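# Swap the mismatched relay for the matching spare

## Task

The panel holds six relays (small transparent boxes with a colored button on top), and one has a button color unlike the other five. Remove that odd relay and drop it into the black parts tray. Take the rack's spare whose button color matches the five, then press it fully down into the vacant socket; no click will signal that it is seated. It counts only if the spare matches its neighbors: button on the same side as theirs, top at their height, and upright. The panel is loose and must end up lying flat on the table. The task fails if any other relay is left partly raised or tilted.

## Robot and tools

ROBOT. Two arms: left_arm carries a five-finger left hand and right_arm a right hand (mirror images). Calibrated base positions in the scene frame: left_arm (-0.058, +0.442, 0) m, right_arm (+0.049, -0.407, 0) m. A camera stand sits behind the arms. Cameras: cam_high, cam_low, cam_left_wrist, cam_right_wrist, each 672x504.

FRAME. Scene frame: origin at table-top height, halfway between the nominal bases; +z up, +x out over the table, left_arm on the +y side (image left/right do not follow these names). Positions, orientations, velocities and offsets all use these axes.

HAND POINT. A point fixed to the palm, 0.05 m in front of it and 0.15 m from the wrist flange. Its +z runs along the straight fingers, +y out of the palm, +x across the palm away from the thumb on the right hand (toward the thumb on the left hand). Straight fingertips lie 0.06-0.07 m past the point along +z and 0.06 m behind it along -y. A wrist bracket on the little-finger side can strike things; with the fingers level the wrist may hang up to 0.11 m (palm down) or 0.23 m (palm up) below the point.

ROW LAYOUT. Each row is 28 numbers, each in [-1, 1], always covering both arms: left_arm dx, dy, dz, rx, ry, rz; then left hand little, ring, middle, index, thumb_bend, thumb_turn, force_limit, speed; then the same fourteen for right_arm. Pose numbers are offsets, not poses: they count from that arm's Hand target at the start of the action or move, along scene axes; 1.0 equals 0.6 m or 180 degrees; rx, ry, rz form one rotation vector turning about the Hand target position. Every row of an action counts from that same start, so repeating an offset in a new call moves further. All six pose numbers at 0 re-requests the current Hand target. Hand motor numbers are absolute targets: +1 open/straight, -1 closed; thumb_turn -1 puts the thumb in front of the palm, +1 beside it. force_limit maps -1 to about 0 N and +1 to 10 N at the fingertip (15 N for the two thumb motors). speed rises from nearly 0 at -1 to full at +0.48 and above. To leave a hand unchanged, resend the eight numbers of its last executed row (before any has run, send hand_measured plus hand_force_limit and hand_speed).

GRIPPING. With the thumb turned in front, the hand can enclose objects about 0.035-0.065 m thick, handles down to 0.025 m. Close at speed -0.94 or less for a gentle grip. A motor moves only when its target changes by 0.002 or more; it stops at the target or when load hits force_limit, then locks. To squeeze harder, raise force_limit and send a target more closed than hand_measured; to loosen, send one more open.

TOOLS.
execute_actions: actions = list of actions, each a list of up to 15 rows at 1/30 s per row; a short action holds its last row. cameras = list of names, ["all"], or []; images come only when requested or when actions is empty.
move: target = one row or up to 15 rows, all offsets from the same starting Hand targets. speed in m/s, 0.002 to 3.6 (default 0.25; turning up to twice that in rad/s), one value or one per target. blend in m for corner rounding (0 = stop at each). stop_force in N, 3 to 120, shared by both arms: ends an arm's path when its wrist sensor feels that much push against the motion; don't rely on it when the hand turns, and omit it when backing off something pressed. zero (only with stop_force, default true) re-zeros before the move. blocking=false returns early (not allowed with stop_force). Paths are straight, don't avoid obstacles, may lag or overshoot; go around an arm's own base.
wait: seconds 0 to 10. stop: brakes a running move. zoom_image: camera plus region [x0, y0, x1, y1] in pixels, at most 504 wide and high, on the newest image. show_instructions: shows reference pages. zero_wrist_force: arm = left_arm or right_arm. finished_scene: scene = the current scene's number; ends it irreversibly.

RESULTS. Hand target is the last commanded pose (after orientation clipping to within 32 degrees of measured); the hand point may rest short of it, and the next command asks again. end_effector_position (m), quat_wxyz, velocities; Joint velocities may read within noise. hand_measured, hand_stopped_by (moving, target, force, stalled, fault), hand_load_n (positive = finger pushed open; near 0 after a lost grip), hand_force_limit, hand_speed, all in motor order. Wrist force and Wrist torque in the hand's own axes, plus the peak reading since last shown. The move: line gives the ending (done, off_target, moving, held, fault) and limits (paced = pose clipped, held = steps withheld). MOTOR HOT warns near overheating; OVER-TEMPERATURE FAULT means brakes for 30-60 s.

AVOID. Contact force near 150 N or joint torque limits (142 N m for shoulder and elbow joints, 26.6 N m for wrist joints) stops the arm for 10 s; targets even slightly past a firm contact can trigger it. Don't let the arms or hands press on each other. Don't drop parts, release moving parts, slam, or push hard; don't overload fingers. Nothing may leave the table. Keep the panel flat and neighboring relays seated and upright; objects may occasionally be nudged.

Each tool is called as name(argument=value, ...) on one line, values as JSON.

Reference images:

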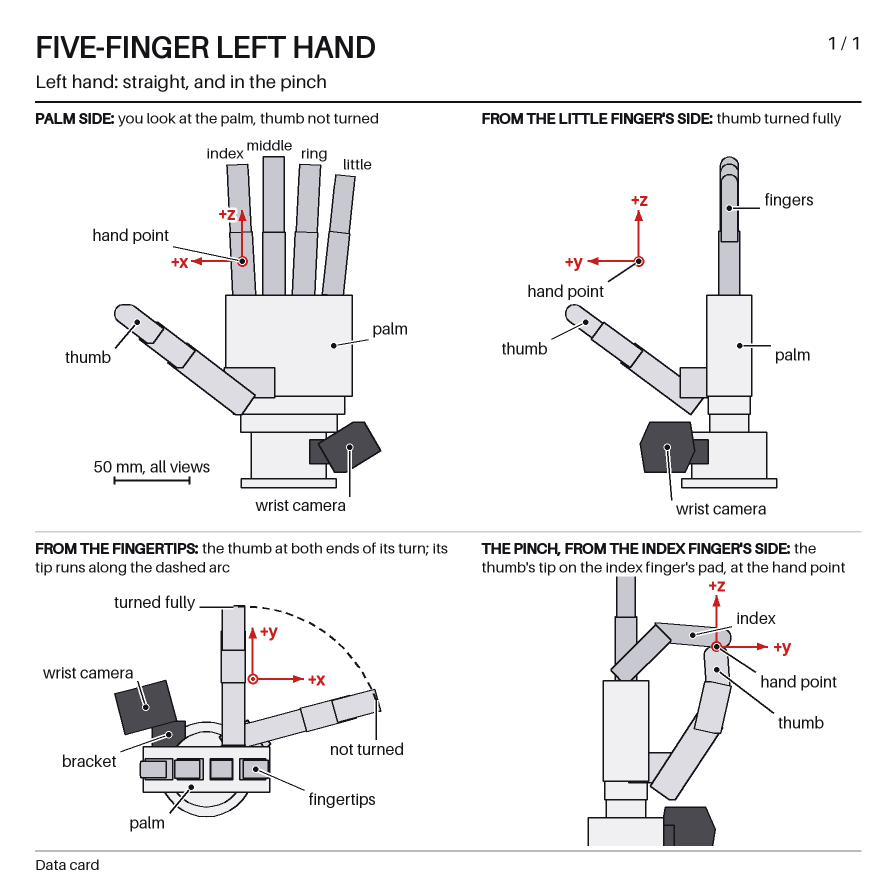

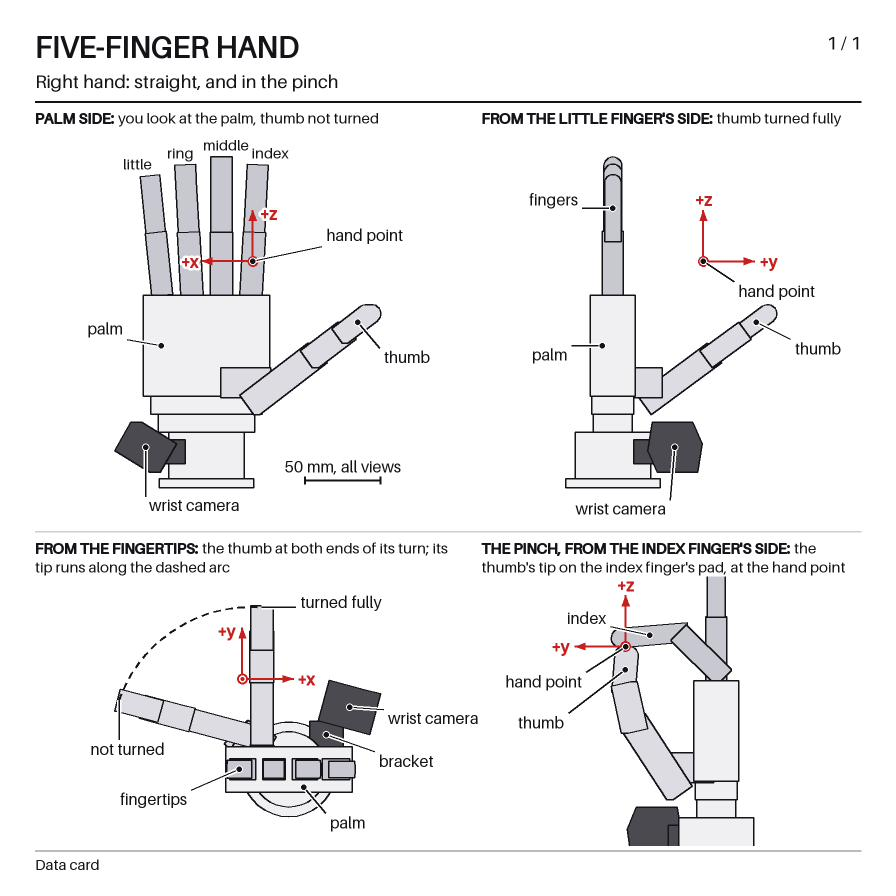

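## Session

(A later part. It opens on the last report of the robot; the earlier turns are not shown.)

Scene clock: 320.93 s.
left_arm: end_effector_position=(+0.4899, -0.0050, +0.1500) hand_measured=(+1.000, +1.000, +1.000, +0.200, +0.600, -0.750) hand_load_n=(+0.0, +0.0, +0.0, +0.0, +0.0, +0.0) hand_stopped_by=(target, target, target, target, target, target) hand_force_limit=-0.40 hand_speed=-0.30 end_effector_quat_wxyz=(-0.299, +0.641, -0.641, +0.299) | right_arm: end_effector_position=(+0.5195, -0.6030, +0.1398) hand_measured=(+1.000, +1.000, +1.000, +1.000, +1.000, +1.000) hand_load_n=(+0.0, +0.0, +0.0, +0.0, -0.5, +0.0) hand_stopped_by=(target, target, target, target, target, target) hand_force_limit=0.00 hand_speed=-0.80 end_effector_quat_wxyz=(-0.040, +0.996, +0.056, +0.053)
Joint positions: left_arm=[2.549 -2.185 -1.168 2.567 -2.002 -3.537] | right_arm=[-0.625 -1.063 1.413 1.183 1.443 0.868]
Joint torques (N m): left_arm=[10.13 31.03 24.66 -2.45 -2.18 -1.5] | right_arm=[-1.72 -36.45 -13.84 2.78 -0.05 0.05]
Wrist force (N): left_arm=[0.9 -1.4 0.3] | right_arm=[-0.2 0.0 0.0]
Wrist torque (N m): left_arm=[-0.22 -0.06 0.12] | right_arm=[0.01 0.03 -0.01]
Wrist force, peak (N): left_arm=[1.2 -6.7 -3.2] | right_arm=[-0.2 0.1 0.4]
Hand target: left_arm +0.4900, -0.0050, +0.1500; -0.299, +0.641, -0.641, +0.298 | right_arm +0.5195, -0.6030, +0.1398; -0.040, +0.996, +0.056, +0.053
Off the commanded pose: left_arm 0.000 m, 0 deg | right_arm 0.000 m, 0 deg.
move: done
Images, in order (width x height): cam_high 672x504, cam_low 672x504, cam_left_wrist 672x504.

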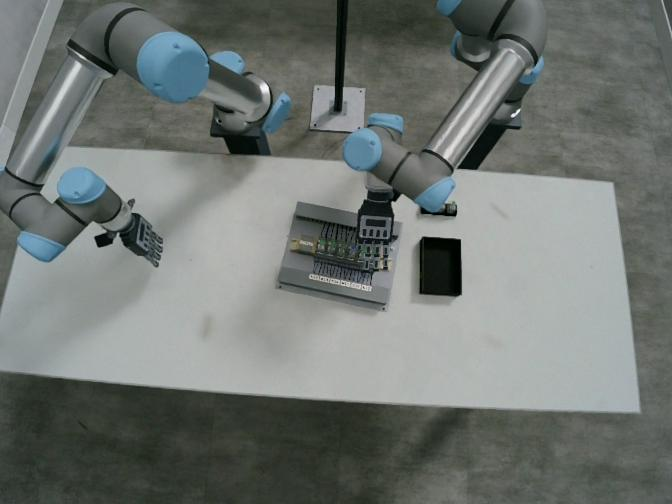

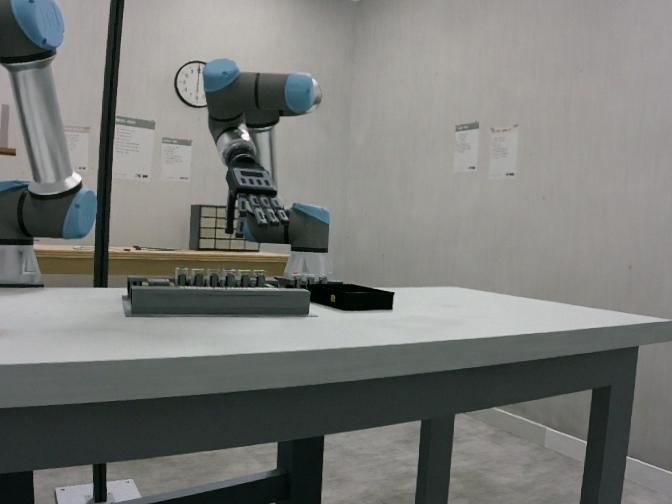

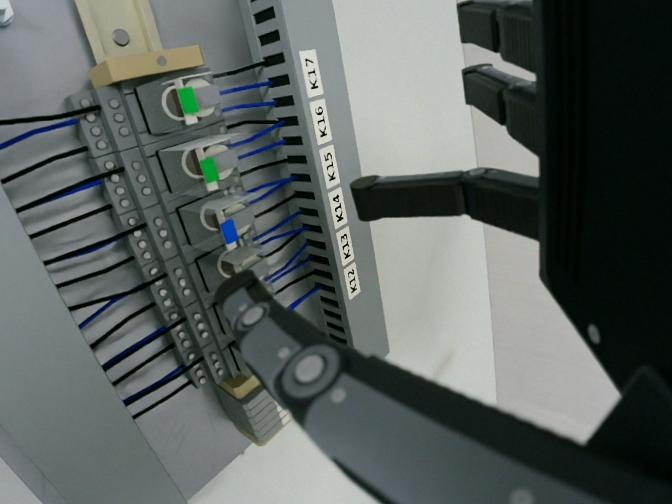

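move(target=[0.0333,-0.025,-0.0833,-0.0044,-0.0554,-0.0499,1,1,1,0.3,0.6,-0.75,-0.4,-0.3,0,0,0,0,0,0,1,1,1,1,1,1,0,-0.8], speed=0.1, cameras=["cam_left_wrist", "cam_high", "cam_low"])

zoom_image(camera="cam_left_wrist", region=[150, 100, 450, 350])

zoom_image(camera="cam_high", region=[290, 180, 420, 300])

zoom_image(camera="cam_low", region=[160, 210, 320, 320])

Scene clock: 367.67 s.
left_arm: end_effector_position=(+0.5100, -0.0200, +0.1001) hand_measured=(+1.000, +1.000, +1.000, +0.300, +0.600, -0.750) hand_load_n=(+0.0, +0.0, +0.0, +0.0, +0.0, +0.0) hand_stopped_by=(target, target, target, target, target, target) hand_force_limit=-0.40 hand_speed=-0.30 end_effector_quat_wxyz=(+0.325, -0.562, +0.659, -0.380) | right_arm: end_effector_position=(+0.5195, -0.6030, +0.1398) hand_measured=(+1.000, +1.000, +1.000, +1.000, +1.000, +1.000) hand_load_n=(+0.0, +0.0, +0.5, +0.0, +0.0, +0.0) hand_stopped_by=(target, target, target, target, target, target) hand_force_limit=0.00 hand_speed=-0.80 end_effector_quat_wxyz=(-0.040, +0.996, +0.056, +0.053)
Joint positions: left_arm=[2.564 -2.158 -1.388 2.985 -1.919 -3.352] | right_arm=[-0.625 -1.063 1.413 1.183 1.443 0.868]
Joint torques (N m): left_arm=[10.56 55.55 11.35 1.97 1.6 1.2] | right_arm=[-1.72 -36.79 -13.76 2.7 0.05 0.09]
Wrist force (N): left_arm=[0.5 -1.0 0.7] | right_arm=[0.1 0.0 0.1]
Wrist torque (N m): left_arm=[-0.18 0.02 0.00] | right_arm=[0.00 -0.02 0.01]
Wrist force, peak (N): left_arm=[0.7 -1.7 0.6] | right_arm=[0.3 0.4 0.0]
Hand target: left_arm +0.5100, -0.0200, +0.1000; +0.325, -0.562, +0.659, -0.380 | right_arm +0.5195, -0.6030, +0.1398; -0.040, +0.996, +0.056, +0.053
Off the commanded pose: left_arm 0.000 m, 0 deg | right_arm 0.000 m, 0 deg.
move: done
Images, in order (width x height): cam_high 672x504, cam_low 672x504, cam_left_wrist 672x504.

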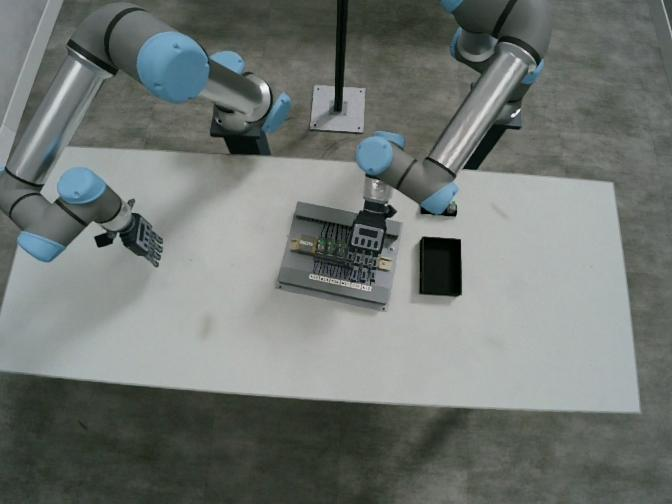

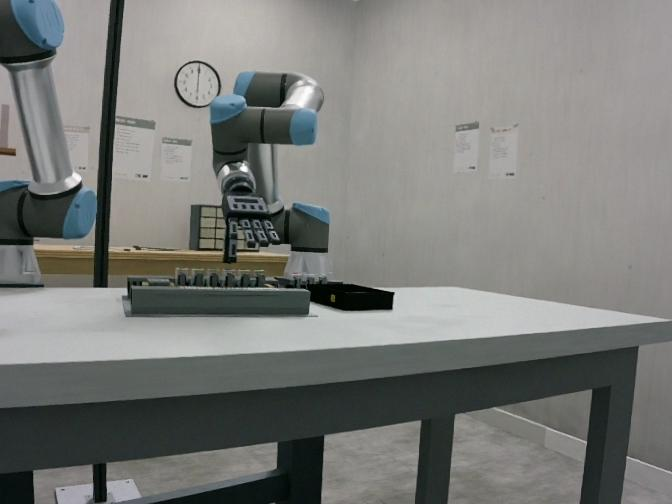

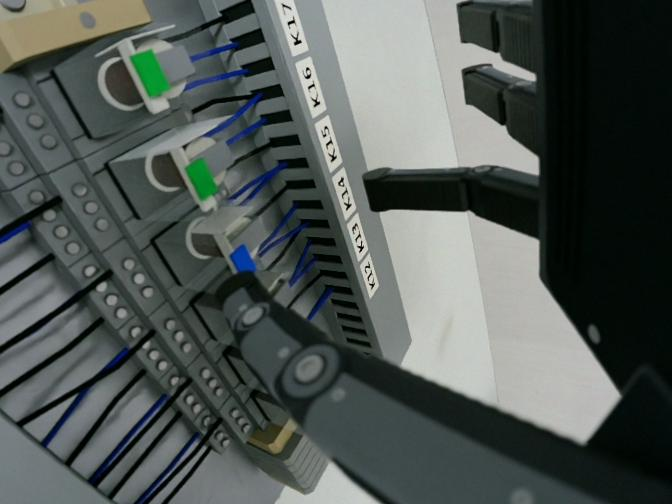

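Scaled by 1.680.

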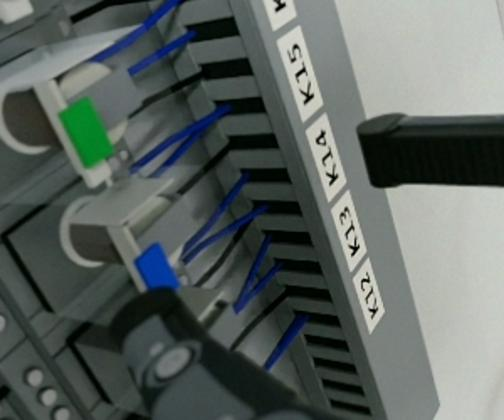

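Scaled by 3.877.

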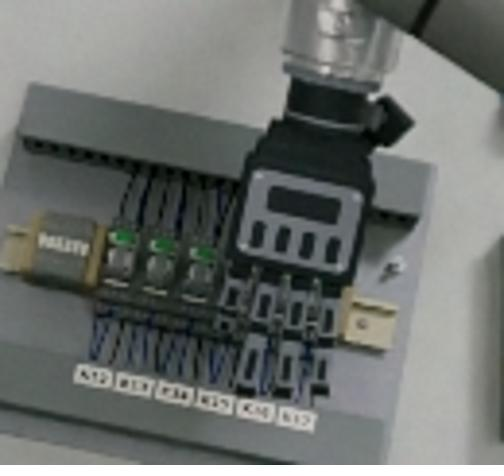

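Scaled by 3.150.

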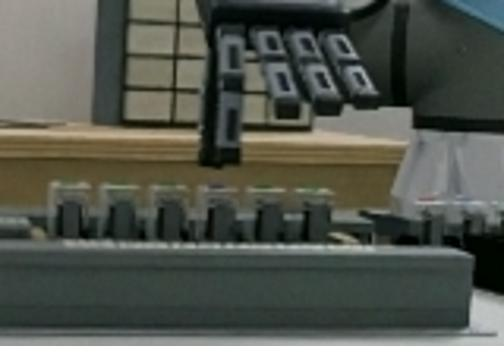

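move(target=[-0.0157,0.0075,-0.0167,0,0,0,1,1,1,0.3,0.6,-0.75,-0.4,-0.3,0,0,0,0,0,0,1,1,1,1,1,1,0,-0.8], speed=0.1, cameras=["cam_left_wrist", "cam_low"])

zoom_image(camera="cam_left_wrist", region=[150, 100, 450, 350])

zoom_image(camera="cam_low", region=[190, 220, 270, 290])

Scene clock: 383.07 s.
left_arm: end_effector_position=(+0.5006, -0.0155, +0.0901) hand_measured=(+1.000, +1.000, +1.000, +0.300, +0.600, -0.750) hand_load_n=(+0.0, +0.0, +0.0, +0.0, +0.0, +0.0) hand_stopped_by=(target, target, target, target, target, target) hand_force_limit=-0.40 hand_speed=-0.30 end_effector_quat_wxyz=(+0.325, -0.562, +0.659, -0.380) | right_arm: end_effector_position=(+0.5195, -0.6030, +0.1398) hand_measured=(+1.000, +1.000, +1.000, +1.000, +1.000, +1.000) hand_load_n=(-0.5, +0.0, +0.0, +0.0, +0.0, +0.0) hand_stopped_by=(target, target, target, target, target, target) hand_force_limit=0.00 hand_speed=-0.80 end_effector_quat_wxyz=(-0.040, +0.996, +0.056, +0.053)
Joint positions: left_arm=[2.561 -2.147 -1.436 3.02 -1.921 -3.353] | right_arm=[-0.625 -1.063 1.413 1.183 1.443 0.868]
Joint torques (N m): left_arm=[-9.5 54.21 10.26 1.62 -1.97 -1.46] | right_arm=[-2.08 -37.13 -13.47 2.75 0 -0.04]
Wrist force (N): left_arm=[0.8 -1.2 0.7] | right_arm=[-0.1 -0.1 0.1]
Wrist torque (N m): left_arm=[-0.23 -0.01 0.21] | right_arm=[-0.01 0.01 0.00]
Wrist force, peak (N): left_arm=[0.7 -1.6 1.1] | right_arm=[-0.1 0.3 0.2]
Hand target: left_arm +0.5005, -0.0155, +0.0900; +0.325, -0.562, +0.659, -0.380 | right_arm +0.5195, -0.6030, +0.1398; -0.040, +0.996, +0.056, +0.053
Off the commanded pose: left_arm 0.000 m, 0 deg | right_arm 0.000 m, 0 deg.
move: done
Images, in order (width x height): cam_low 672x504, cam_left_wrist 672x504.

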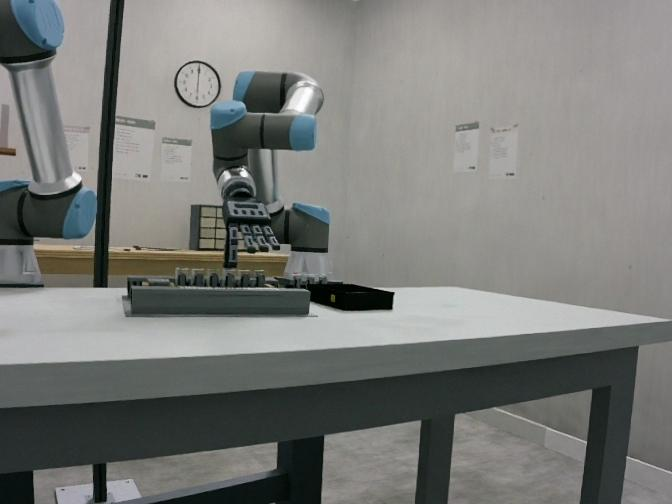

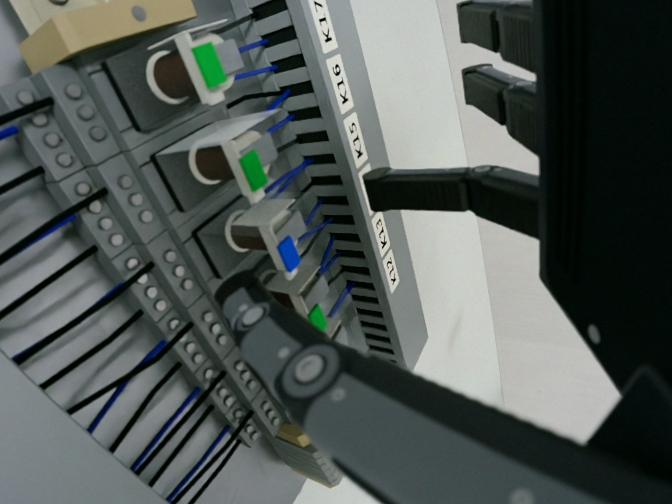

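Scaled by 1.680.

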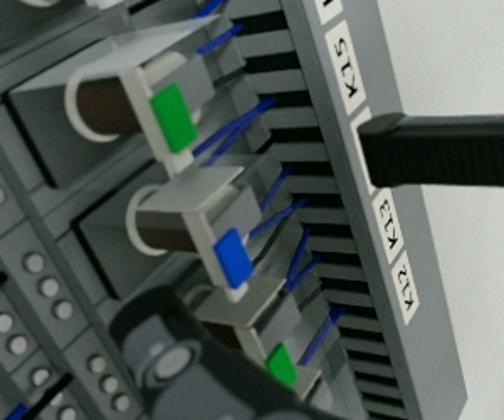

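Scaled by 6.300.

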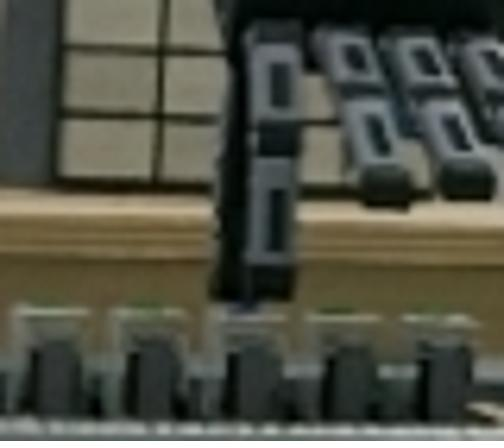

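move(target=[0,0,-0.05,0,0,0,1,1,1,0.3,0.6,-0.75,-0.4,-0.3,0,0,0,0,0,0,1,1,1,1,1,1,0,-0.8], speed=0.03, stop_force=5, cameras=["cam_left_wrist", "cam_low", "cam_high"])

zoom_image(camera="cam_left_wrist", region=[180, 100, 480, 350])

zoom_image(camera="cam_low", region=[190, 220, 270, 290])

Scene clock: 410.33 s.
left_arm: end_effector_position=(+0.5005, -0.0155, +0.0600) hand_measured=(+1.000, +1.000, +1.000, +0.300, +0.600, -0.750) hand_load_n=(+0.0, +0.0, +0.0, +0.0, +0.0, +0.0) hand_stopped_by=(target, target, target, target, target, target) hand_force_limit=-0.40 hand_speed=-0.30 end_effector_quat_wxyz=(+0.325, -0.562, +0.659, -0.380) | right_arm: end_effector_position=(+0.5195, -0.6030, +0.1398) hand_measured=(+1.000, +1.000, +1.000, +1.000, +1.000, +1.000) hand_load_n=(+0.0, +0.0, +0.0, +0.0, +0.0, +0.0) hand_stopped_by=(target, target, target, target, target, target) hand_force_limit=0.00 hand_speed=-0.80 end_effector_quat_wxyz=(-0.040, +0.996, +0.056, +0.053)
Joint positions: left_arm=[2.561 -2.179 -1.467 3.084 -1.921 -3.353] | right_arm=[-0.625 -1.063 1.413 1.183 1.443 0.868]
Joint torques (N m): left_arm=[-8.65 29.51 10.15 1.56 -1.18 0.05] | right_arm=[-2.48 -36.95 -13.98 2.91 0.06 0.02]
Wrist force (N): left_arm=[0.7 -1.6 0.8] | right_arm=[-0.2 0.1 0.2]
Wrist torque (N m): left_arm=[-0.27 0.00 0.23] | right_arm=[0.01 0.03 0.00]
Wrist force, peak (N): left_arm=[0.9 -2.1 0.6] | right_arm=[0.0 0.3 0.3]
Hand target: left_arm +0.5005, -0.0155, +0.0600; +0.325, -0.562, +0.659, -0.380 | right_arm +0.5195, -0.6030, +0.1398; -0.040, +0.996, +0.056, +0.053
Off the commanded pose: left_arm 0.000 m, 0 deg | right_arm 0.000 m, 0 deg.
move: done
Images, in order (width x height): cam_high 672x504, cam_low 672x504, cam_left_wrist 672x504.

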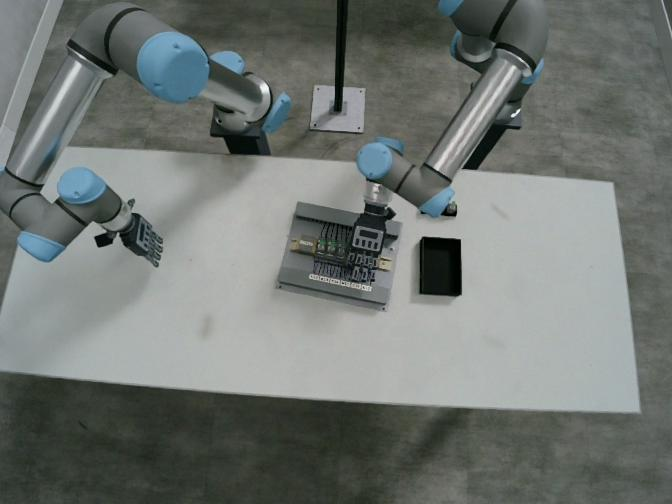

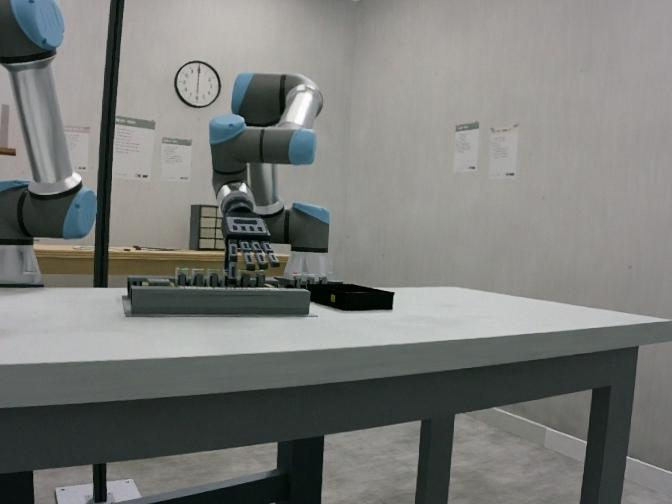

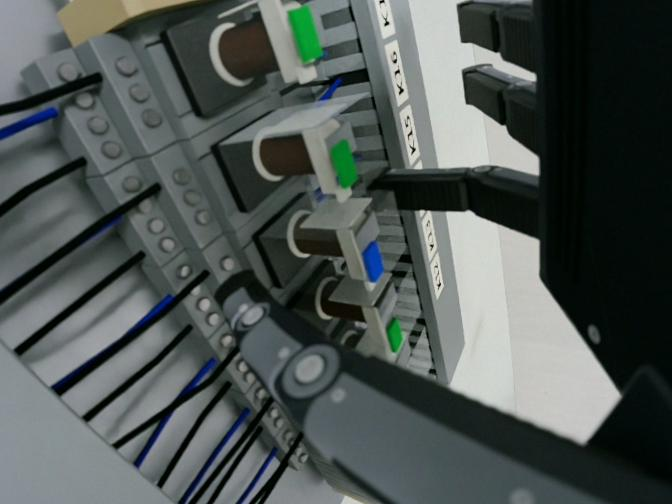

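Scaled by 1.680.

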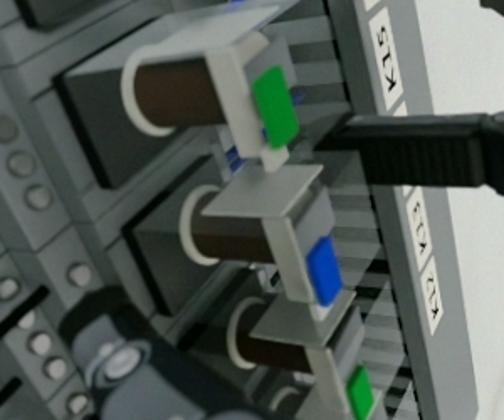

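Scaled by 6.300.

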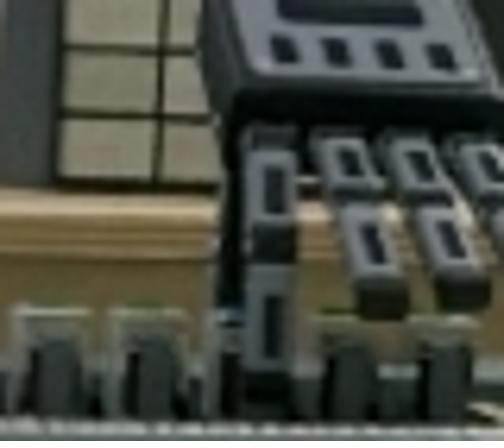

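move(target=[0.0013,0.0082,0,0,0,0,1,1,1,0.3,0.6,-0.75,-0.5,-0.9,0,0,0,0,0,0,1,1,1,1,1,1,0,-0.8], speed=0.03)

move(target=[0,0,0,0,0,0,1,1,1,-0.2,0.1,-0.75,-0.5,-0.9,0,0,0,0,0,0,1,1,1,1,1,1,0,-0.8], speed=0.03, cameras=["cam_left_wrist", "cam_low"])

zoom_image(camera="cam_left_wrist", region=[180, 100, 480, 350])

zoom_image(camera="cam_low", region=[190, 220, 270, 290])

Scene clock: 431.67 s.
left_arm: end_effector_position=(+0.5013, -0.0107, +0.0600) hand_measured=(+1.000, +1.000, +1.000, +0.300, +0.600, -0.750) hand_load_n=(+0.0, -0.5, +0.0, +0.0, +0.0, +0.0) hand_stopped_by=(target, target, target, target, target, target) hand_force_limit=-0.50 hand_speed=-0.90 end_effector_quat_wxyz=(+0.325, -0.562, +0.659, -0.380) | right_arm: end_effector_position=(+0.5195, -0.6030, +0.1398) hand_measured=(+1.000, +1.000, +1.000, +1.000, +1.000, +1.000) hand_load_n=(+0.0, +0.0, +0.0, +0.0, +0.0, +0.0) hand_stopped_by=(target, target, target, target, target, target) hand_force_limit=0.00 hand_speed=-0.80 end_effector_quat_wxyz=(-0.040, +0.996, +0.056, +0.053)
Joint positions: left_arm=[2.57 -2.172 -1.478 3.09 -1.914 -3.348] | right_arm=[-0.625 -1.063 1.413 1.183 1.443 0.868]
Joint torques (N m): left_arm=[11.17 54.82 9.52 1.74 1.52 1.28] | right_arm=[-2.42 -36.71 -13.59 2.91 0.13 0]
Wrist force (N): left_arm=[0.7 -1.6 0.7] | right_arm=[0.1 0.3 0.0]
Wrist torque (N m): left_arm=[-0.25 0.00 0.02] | right_arm=[0.04 -0.01 0.01]
Wrist force, peak (N): left_arm=[0.6 -1.8 0.9] | right_arm=[-0.2 0.2 0.4]
Hand target: left_arm +0.5013, -0.0106, +0.0600; +0.325, -0.562, +0.659, -0.380 | right_arm +0.5195, -0.6030, +0.1398; -0.040, +0.996, +0.056, +0.053
Off the commanded pose: left_arm 0.000 m, 0 deg | right_arm 0.000 m, 0 deg.
move: done

Scene clock: 433.93 s.
left_arm: end_effector_position=(+0.5013, -0.0106, +0.0600) hand_measured=(+1.000, +1.000, +1.000, +0.060, +0.310, -0.750) hand_load_n=(+0.0, +0.0, -0.5, +3.5, +4.0, +0.0) hand_stopped_by=(target, target, target, force, force, target) hand_force_limit=-0.50 hand_speed=-0.90 end_effector_quat_wxyz=(+0.325, -0.562, +0.659, -0.380) | right_arm: end_effector_position=(+0.5195, -0.6030, +0.1398) hand_measured=(+1.000, +1.000, +1.000, +1.000, +1.000, +1.000) hand_load_n=(+0.0, +0.0, +0.0, +0.0, +0.0, +0.0) hand_stopped_by=(target, target, target, target, target, target) hand_force_limit=0.00 hand_speed=-0.80 end_effector_quat_wxyz=(-0.040, +0.996, +0.056, +0.053)
Joint positions: left_arm=[2.57 -2.172 -1.479 3.091 -1.913 -3.348] | right_arm=[-0.625 -1.063 1.413 1.183 1.443 0.868]
Joint torques (N m): left_arm=[2.23 54.49 10.96 -1.63 0.99 1.29] | right_arm=[-2.5 -36.64 -13.87 2.9 -0.03 0.08]
Wrist force (N): left_arm=[1.4 1.2 2.7] | right_arm=[0.0 0.2 0.0]
Wrist torque (N m): left_arm=[-0.11 -0.01 0.00] | right_arm=[0.03 0.00 0.01]
Wrist force, peak (N): left_arm=[1.2 -3.3 4.4] | right_arm=[0.1 0.2 0.4]
Hand target: left_arm +0.5013, -0.0106, +0.0600; +0.325, -0.562, +0.659, -0.380 | right_arm +0.5195, -0.6030, +0.1398; -0.040, +0.996, +0.056, +0.053
Off the commanded pose: left_arm 0.000 m, 0 deg | right_arm 0.000 m, 0 deg.
move: done
Images, in order (width x height): cam_low 672x504, cam_left_wrist 672x504.

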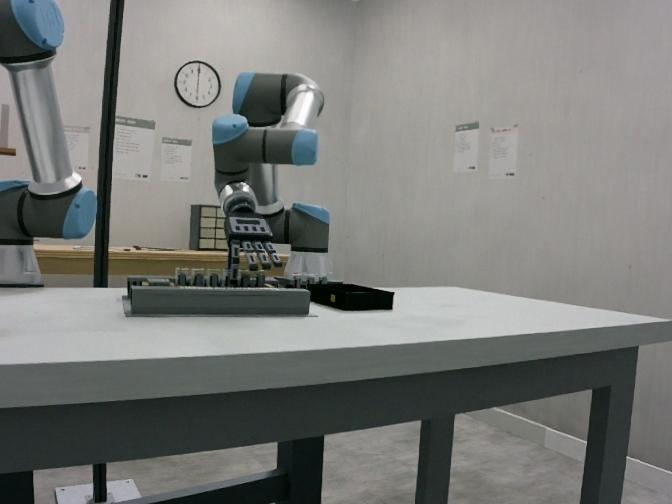

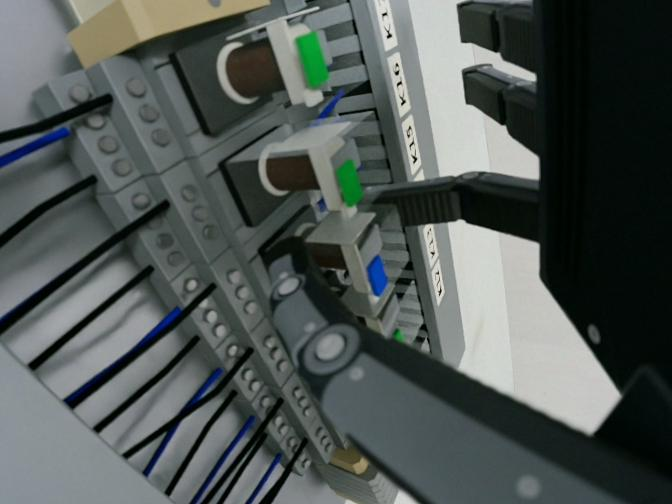

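Scaled by 1.680.

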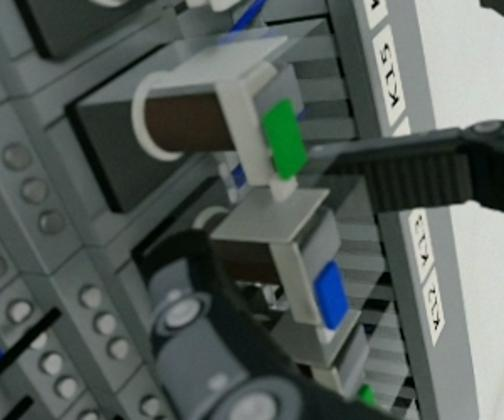

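Scaled by 6.300.

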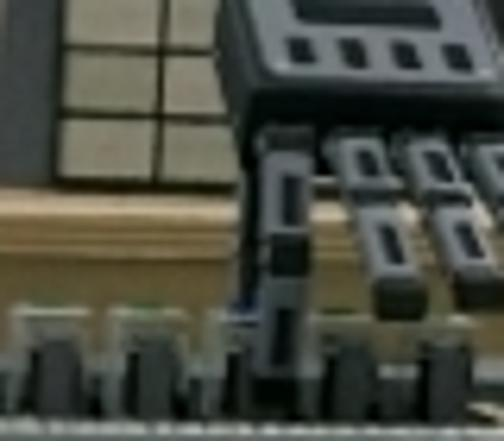

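zoom_image(camera="cam_left_wrist", region=[240, 160, 420, 310])

zoom_image(camera="cam_low", region=[205, 240, 255, 290])

Scaled by 2.800.

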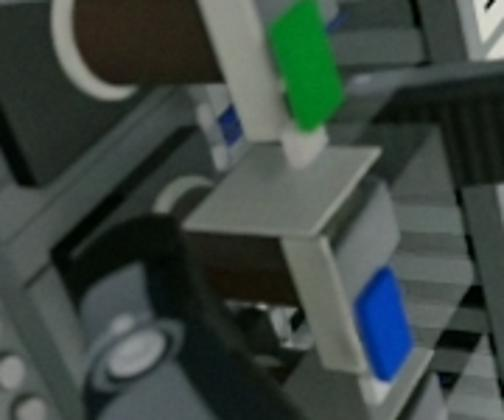

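Scaled by 10.080.

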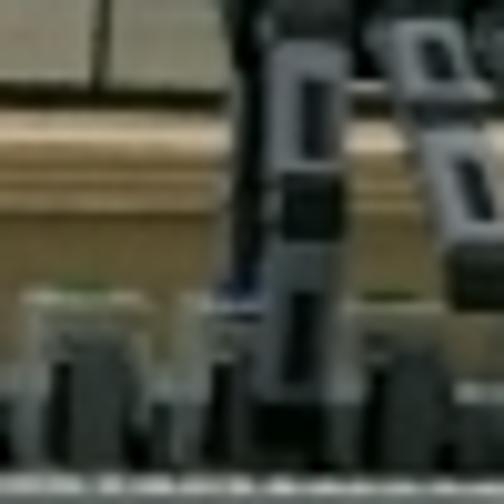

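move(target=[0,0,0,0,0,0,1,1,1,0.3,0.6,-0.75,-0.5,-0.5,0,0,0,0,0,0,1,1,1,1,1,1,0,-0.8], speed=0.03)

move(target=[-0.0027,-0.0165,0,0,0,0,1,1,1,0.3,0.6,-0.75,-0.5,-0.5,0,0,0,0,0,0,1,1,1,1,1,1,0,-0.8], speed=0.03, cameras=["cam_left_wrist", "cam_low"])

zoom_image(camera="cam_left_wrist", region=[200, 140, 440, 340])

zoom_image(camera="cam_low", region=[205, 240, 255, 290])

Scene clock: 459.77 s.
left_arm: end_effector_position=(+0.5013, -0.0106, +0.0600) hand_measured=(+1.000, +1.000, +1.000, +0.300, +0.600, -0.750) hand_load_n=(+0.0, +0.0, +0.0, +0.0, +0.0, +0.0) hand_stopped_by=(target, target, target, target, target, target) hand_force_limit=-0.50 hand_speed=-0.50 end_effector_quat_wxyz=(+0.325, -0.562, +0.659, -0.380) | right_arm: end_effector_position=(+0.5195, -0.6030, +0.1398) hand_measured=(+1.000, +1.000, +1.000, +1.000, +1.000, +1.000) hand_load_n=(+0.0, +0.0, +0.0, +0.0, +0.0, +0.0) hand_stopped_by=(target, target, target, target, target, target) hand_force_limit=0.00 hand_speed=-0.80 end_effector_quat_wxyz=(-0.040, +0.996, +0.056, +0.053)
Joint positions: left_arm=[2.57 -2.172 -1.479 3.091 -1.914 -3.348] | right_arm=[-0.625 -1.063 1.413 1.183 1.443 0.868]
Joint torques (N m): left_arm=[-8.24 54.62 17.9 0.66 -1 1.22] | right_arm=[-2.8 -37.15 -13.85 2.87 0.12 0.04]
Wrist force (N): left_arm=[0.6 -1.5 0.8] | right_arm=[0.0 -0.1 0.2]
Wrist torque (N m): left_arm=[-0.27 0.03 0.02] | right_arm=[-0.02 -0.01 0.00]
Wrist force, peak (N): left_arm=[1.4 0.9 3.0] | right_arm=[0.0 0.3 0.4]
Hand target: left_arm +0.5013, -0.0106, +0.0600; +0.325, -0.562, +0.659, -0.380 | right_arm +0.5195, -0.6030, +0.1398; -0.040, +0.996, +0.056, +0.053
Off the commanded pose: left_arm 0.000 m, 0 deg | right_arm 0.000 m, 0 deg.
move: done

Scene clock: 460.60 s.
left_arm: end_effector_position=(+0.4997, -0.0204, +0.0600) hand_measured=(+1.000, +1.000, +1.000, +0.300, +0.600, -0.750) hand_load_n=(+0.0, +0.0, +0.0, +0.0, +0.0, +0.0) hand_stopped_by=(target, target, target, target, target, target) hand_force_limit=-0.50 hand_speed=-0.50 end_effector_quat_wxyz=(+0.325, -0.562, +0.659, -0.380) | right_arm: end_effector_position=(+0.5195, -0.6030, +0.1398) hand_measured=(+1.000, +1.000, +1.000, +1.000, +1.000, +1.000) hand_load_n=(+0.0, +0.0, +0.0, -0.5, +0.0, +0.0) hand_stopped_by=(target, target, target, target, target, target) hand_force_limit=0.00 hand_speed=-0.80 end_effector_quat_wxyz=(-0.040, +0.996, +0.056, +0.053)
Joint positions: left_arm=[2.553 -2.186 -1.456 3.078 -1.928 -3.358] | right_arm=[-0.625 -1.063 1.413 1.183 1.443 0.868]
Joint torques (N m): left_arm=[-10.02 30.04 24.15 -1.85 -1.86 -1.52] | right_arm=[-2.83 -37.15 -13.72 3 0.04 0.03]
Wrist force (N): left_arm=[0.6 -1.5 0.6] | right_arm=[0.0 -0.1 0.1]
Wrist torque (N m): left_arm=[-0.23 0.01 0.22] | right_arm=[-0.02 0.00 0.00]
Wrist force, peak (N): left_arm=[0.9 -1.9 0.7] | right_arm=[-0.2 0.1 0.4]
Hand target: left_arm +0.4997, -0.0205, +0.0600; +0.325, -0.562, +0.659, -0.380 | right_arm +0.5195, -0.6030, +0.1398; -0.040, +0.996, +0.056, +0.053
Off the commanded pose: left_arm 0.000 m, 0 deg | right_arm 0.000 m, 0 deg.
move: done
Images, in order (width x height): cam_low 672x504, cam_left_wrist 672x504.

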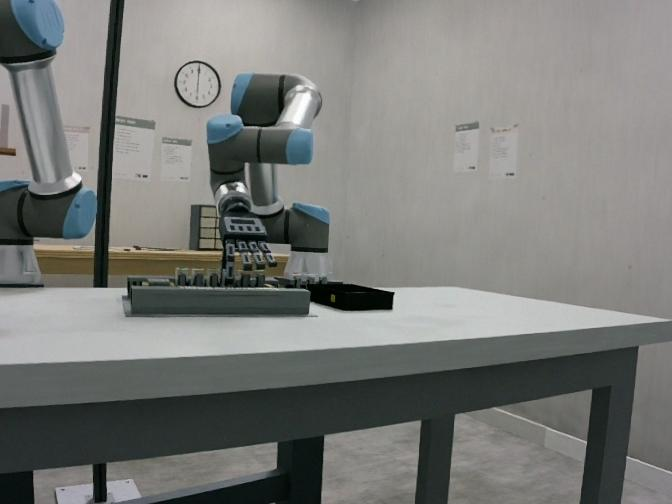

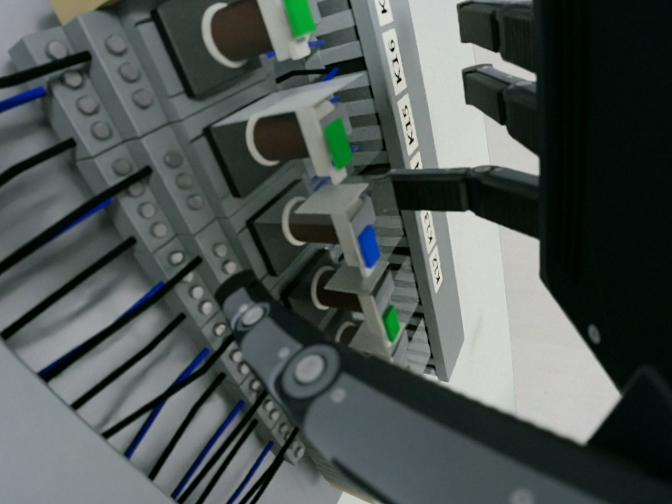

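Scaled by 2.100.

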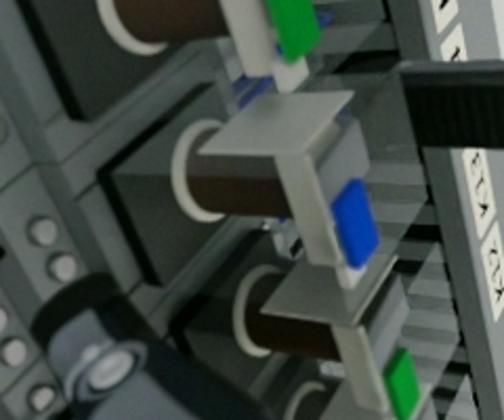

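Scaled by 10.080.

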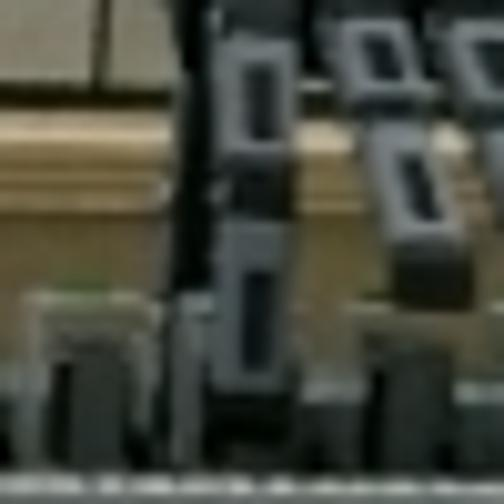

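move(target=[0,0,0,0,0,0,1,1,1,-0.2,0.1,-0.75,-0.4,-0.9,0,0,0,0,0,0,1,1,1,1,1,1,0,-0.8], speed=0.03, cameras=["cam_left_wrist", "cam_low"])

zoom_image(camera="cam_left_wrist", region=[200, 140, 440, 340])

zoom_image(camera="cam_low", region=[205, 240, 255, 290])

Scene clock: 468.97 s.
left_arm: end_effector_position=(+0.4997, -0.0205, +0.0600) hand_measured=(+1.000, +1.000, +1.000, +0.060, +0.302, -0.750) hand_load_n=(+0.0, +0.0, +0.0, +4.5, +5.5, +0.0) hand_stopped_by=(target, target, target, force, force, target) hand_force_limit=-0.40 hand_speed=-0.90 end_effector_quat_wxyz=(+0.325, -0.562, +0.659, -0.380) | right_arm: end_effector_position=(+0.5195, -0.6030, +0.1398) hand_measured=(+1.000, +1.000, +1.000, +1.000, +1.000, +1.000) hand_load_n=(+0.0, +0.0, +0.0, +0.0, +0.0, +0.5) hand_stopped_by=(target, target, target, target, target, target) hand_force_limit=0.00 hand_speed=-0.80 end_effector_quat_wxyz=(-0.040, +0.996, +0.056, +0.053)
Joint positions: left_arm=[2.553 -2.186 -1.456 3.078 -1.928 -3.358] | right_arm=[-0.625 -1.063 1.413 1.183 1.443 0.868]
Joint torques (N m): left_arm=[-9.87 32.26 13.75 -1.67 0.12 -0.69] | right_arm=[-3.51 -37.48 -13.37 2.81 0.12 0.09]
Wrist force (N): left_arm=[1.1 0.4 2.5] | right_arm=[0.0 0.3 0.0]
Wrist torque (N m): left_arm=[-0.15 0.00 0.19] | right_arm=[0.06 0.00 0.02]
Wrist force, peak (N): left_arm=[1.0 -3.9 4.6] | right_arm=[0.2 0.3 0.3]
Hand target: left_arm +0.4997, -0.0205, +0.0600; +0.325, -0.562, +0.659, -0.380 | right_arm +0.5195, -0.6030, +0.1398; -0.040, +0.996, +0.056, +0.053
Off the commanded pose: left_arm 0.000 m, 0 deg | right_arm 0.000 m, 0 deg.
move: done
Images, in order (width x height): cam_low 672x504, cam_left_wrist 672x504.

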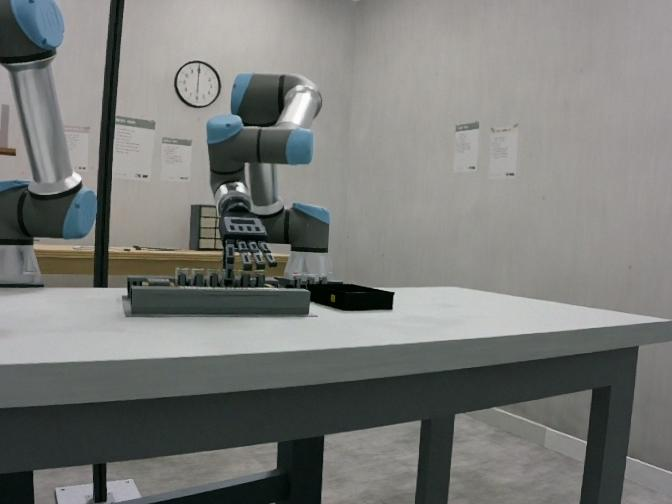

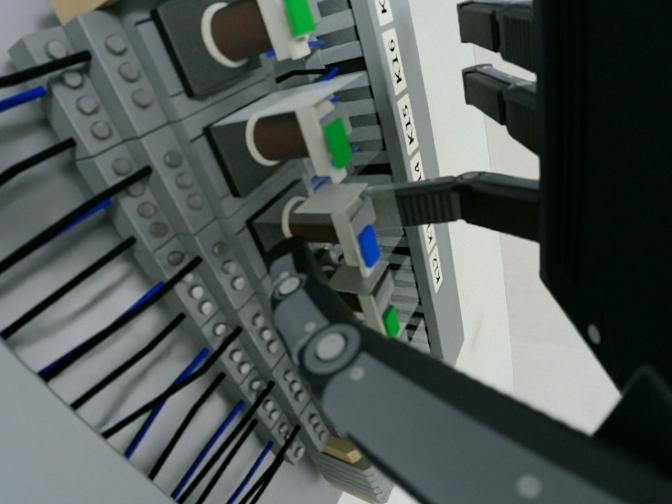

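Scaled by 2.100.

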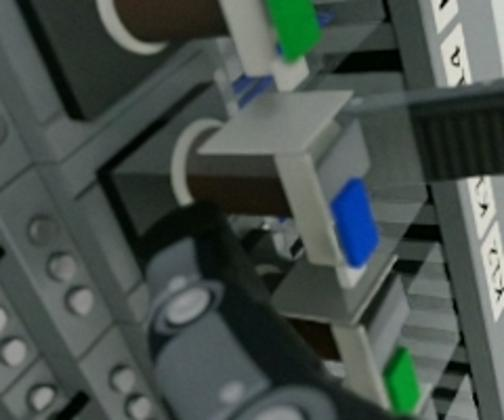

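Scaled by 10.080.

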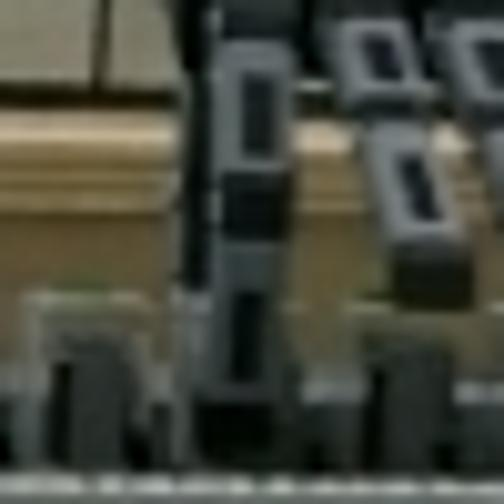

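move(target=[0,0,0,0,0,0,1,1,1,-0.3,0.0,-0.75,0.5,-0.85,0,0,0,0,0,0,1,1,1,1,1,1,0,-0.8], speed=0.03)

move(target=[0,0,0.0167,0,0,0,1,1,1,-0.3,0.0,-0.75,0.5,-0.85,0,0,0,0,0,0,1,1,1,1,1,1,0,-0.8], speed=0.01, cameras=["cam_left_wrist", "cam_low"])

zoom_image(camera="cam_left_wrist", region=[200, 140, 440, 340])

zoom_image(camera="cam_low", region=[110, 230, 330, 330])

Scene clock: 475.47 s.
left_arm: end_effector_position=(+0.4997, -0.0205, +0.0600) hand_measured=(+1.000, +1.000, +1.000, +0.050, +0.288, -0.750) hand_load_n=(+0.0, +0.0, +0.0, +9.5, +10.0, +0.0) hand_stopped_by=(target, target, target, force, force, target) hand_force_limit=0.50 hand_speed=-0.85 end_effector_quat_wxyz=(+0.325, -0.562, +0.659, -0.380) | right_arm: end_effector_position=(+0.5195, -0.6030, +0.1398) hand_measured=(+1.000, +1.000, +1.000, +1.000, +1.000, +1.000) hand_load_n=(+0.0, +0.0, +0.0, +0.0, +0.0, +0.0) hand_stopped_by=(target, target, target, target, target, target) hand_force_limit=0.00 hand_speed=-0.80 end_effector_quat_wxyz=(-0.040, +0.996, +0.056, +0.053)
Joint positions: left_arm=[2.553 -2.186 -1.456 3.078 -1.928 -3.358] | right_arm=[-0.625 -1.063 1.413 1.183 1.443 0.868]
Joint torques (N m): left_arm=[-8.72 44.49 12.16 -1.55 0.57 0.53] | right_arm=[-3.59 -37.36 -13.71 3.02 0.13 0.06]
Wrist force (N): left_arm=[1.3 2.0 4.3] | right_arm=[0.1 0.1 0.2]
Wrist torque (N m): left_arm=[-0.07 0.00 0.17] | right_arm=[0.02 -0.03 0.01]
Wrist force, peak (N): left_arm=[1.3 -1.7 5.9] | right_arm=[-0.3 0.2 0.2]
Hand target: left_arm +0.4997, -0.0205, +0.0600; +0.325, -0.562, +0.659, -0.380 | right_arm +0.5195, -0.6030, +0.1398; -0.040, +0.996, +0.056, +0.053
Off the commanded pose: left_arm 0.000 m, 0 deg | right_arm 0.000 m, 0 deg.
move: done

Scene clock: 476.73 s.
left_arm: end_effector_position=(+0.4997, -0.0205, +0.0699) hand_measured=(+1.000, +1.000, +1.000, +0.050, +0.288, -0.750) hand_load_n=(+0.0, +0.0, +0.0, +9.5, +10.5, -0.5) hand_stopped_by=(target, target, target, force, force, target) hand_force_limit=0.50 hand_speed=-0.85 end_effector_quat_wxyz=(+0.325, -0.562, +0.659, -0.380) | right_arm: end_effector_position=(+0.5195, -0.6030, +0.1398) hand_measured=(+1.000, +1.000, +1.000, +1.000, +1.000, +1.000) hand_load_n=(+0.0, -0.5, +0.0, +0.0, +0.0, +0.0) hand_stopped_by=(target, target, target, target, target, target) hand_force_limit=0.00 hand_speed=-0.80 end_effector_quat_wxyz=(-0.040, +0.996, +0.056, +0.053)
Joint positions: left_arm=[2.553 -2.175 -1.446 3.057 -1.928 -3.358] | right_arm=[-0.625 -1.063 1.413 1.183 1.443 0.868]
Joint torques (N m): left_arm=[-8.72 60.42 26.12 -1.74 0.43 0.45] | right_arm=[-3.2 -37.39 -13.83 3.02 0.1 0.06]
Wrist force (N): left_arm=[1.2 6.2 5.8] | right_arm=[0.1 0.1 0.3]
Wrist torque (N m): left_arm=[0.02 -0.02 0.16] | right_arm=[0.00 -0.01 0.01]
Wrist force, peak (N): left_arm=[1.4 5.7 7.2] | right_arm=[-0.4 0.1 0.1]
Hand target: left_arm +0.4997, -0.0205, +0.0700; +0.325, -0.562, +0.659, -0.380 | right_arm +0.5195, -0.6030, +0.1398; -0.040, +0.996, +0.056, +0.053
Off the commanded pose: left_arm 0.000 m, 0 deg | right_arm 0.000 m, 0 deg.
move: done
Images, in order (width x height): cam_low 672x504, cam_left_wrist 672x504.

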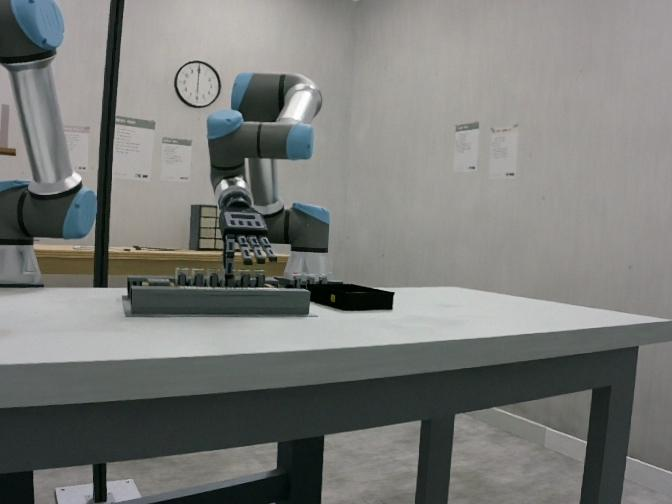

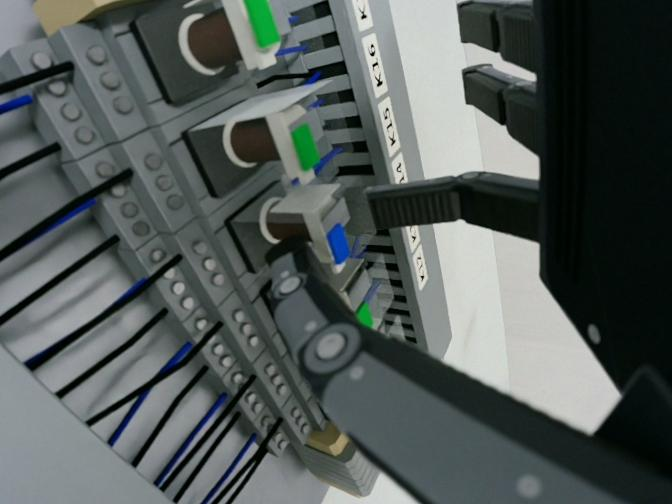

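Scaled by 2.100.

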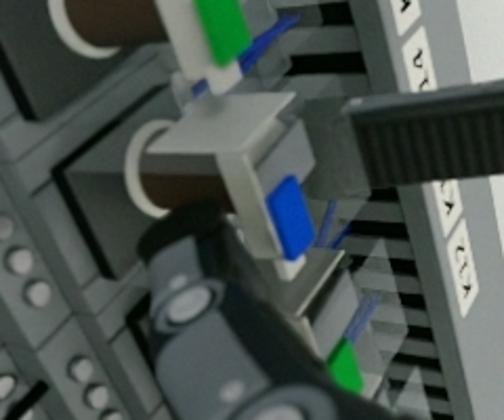

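Scaled by 2.291.

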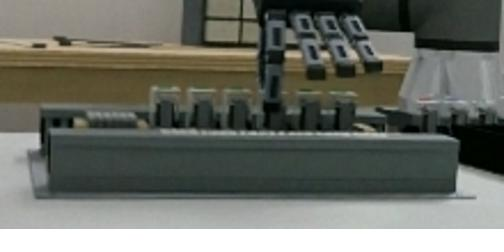

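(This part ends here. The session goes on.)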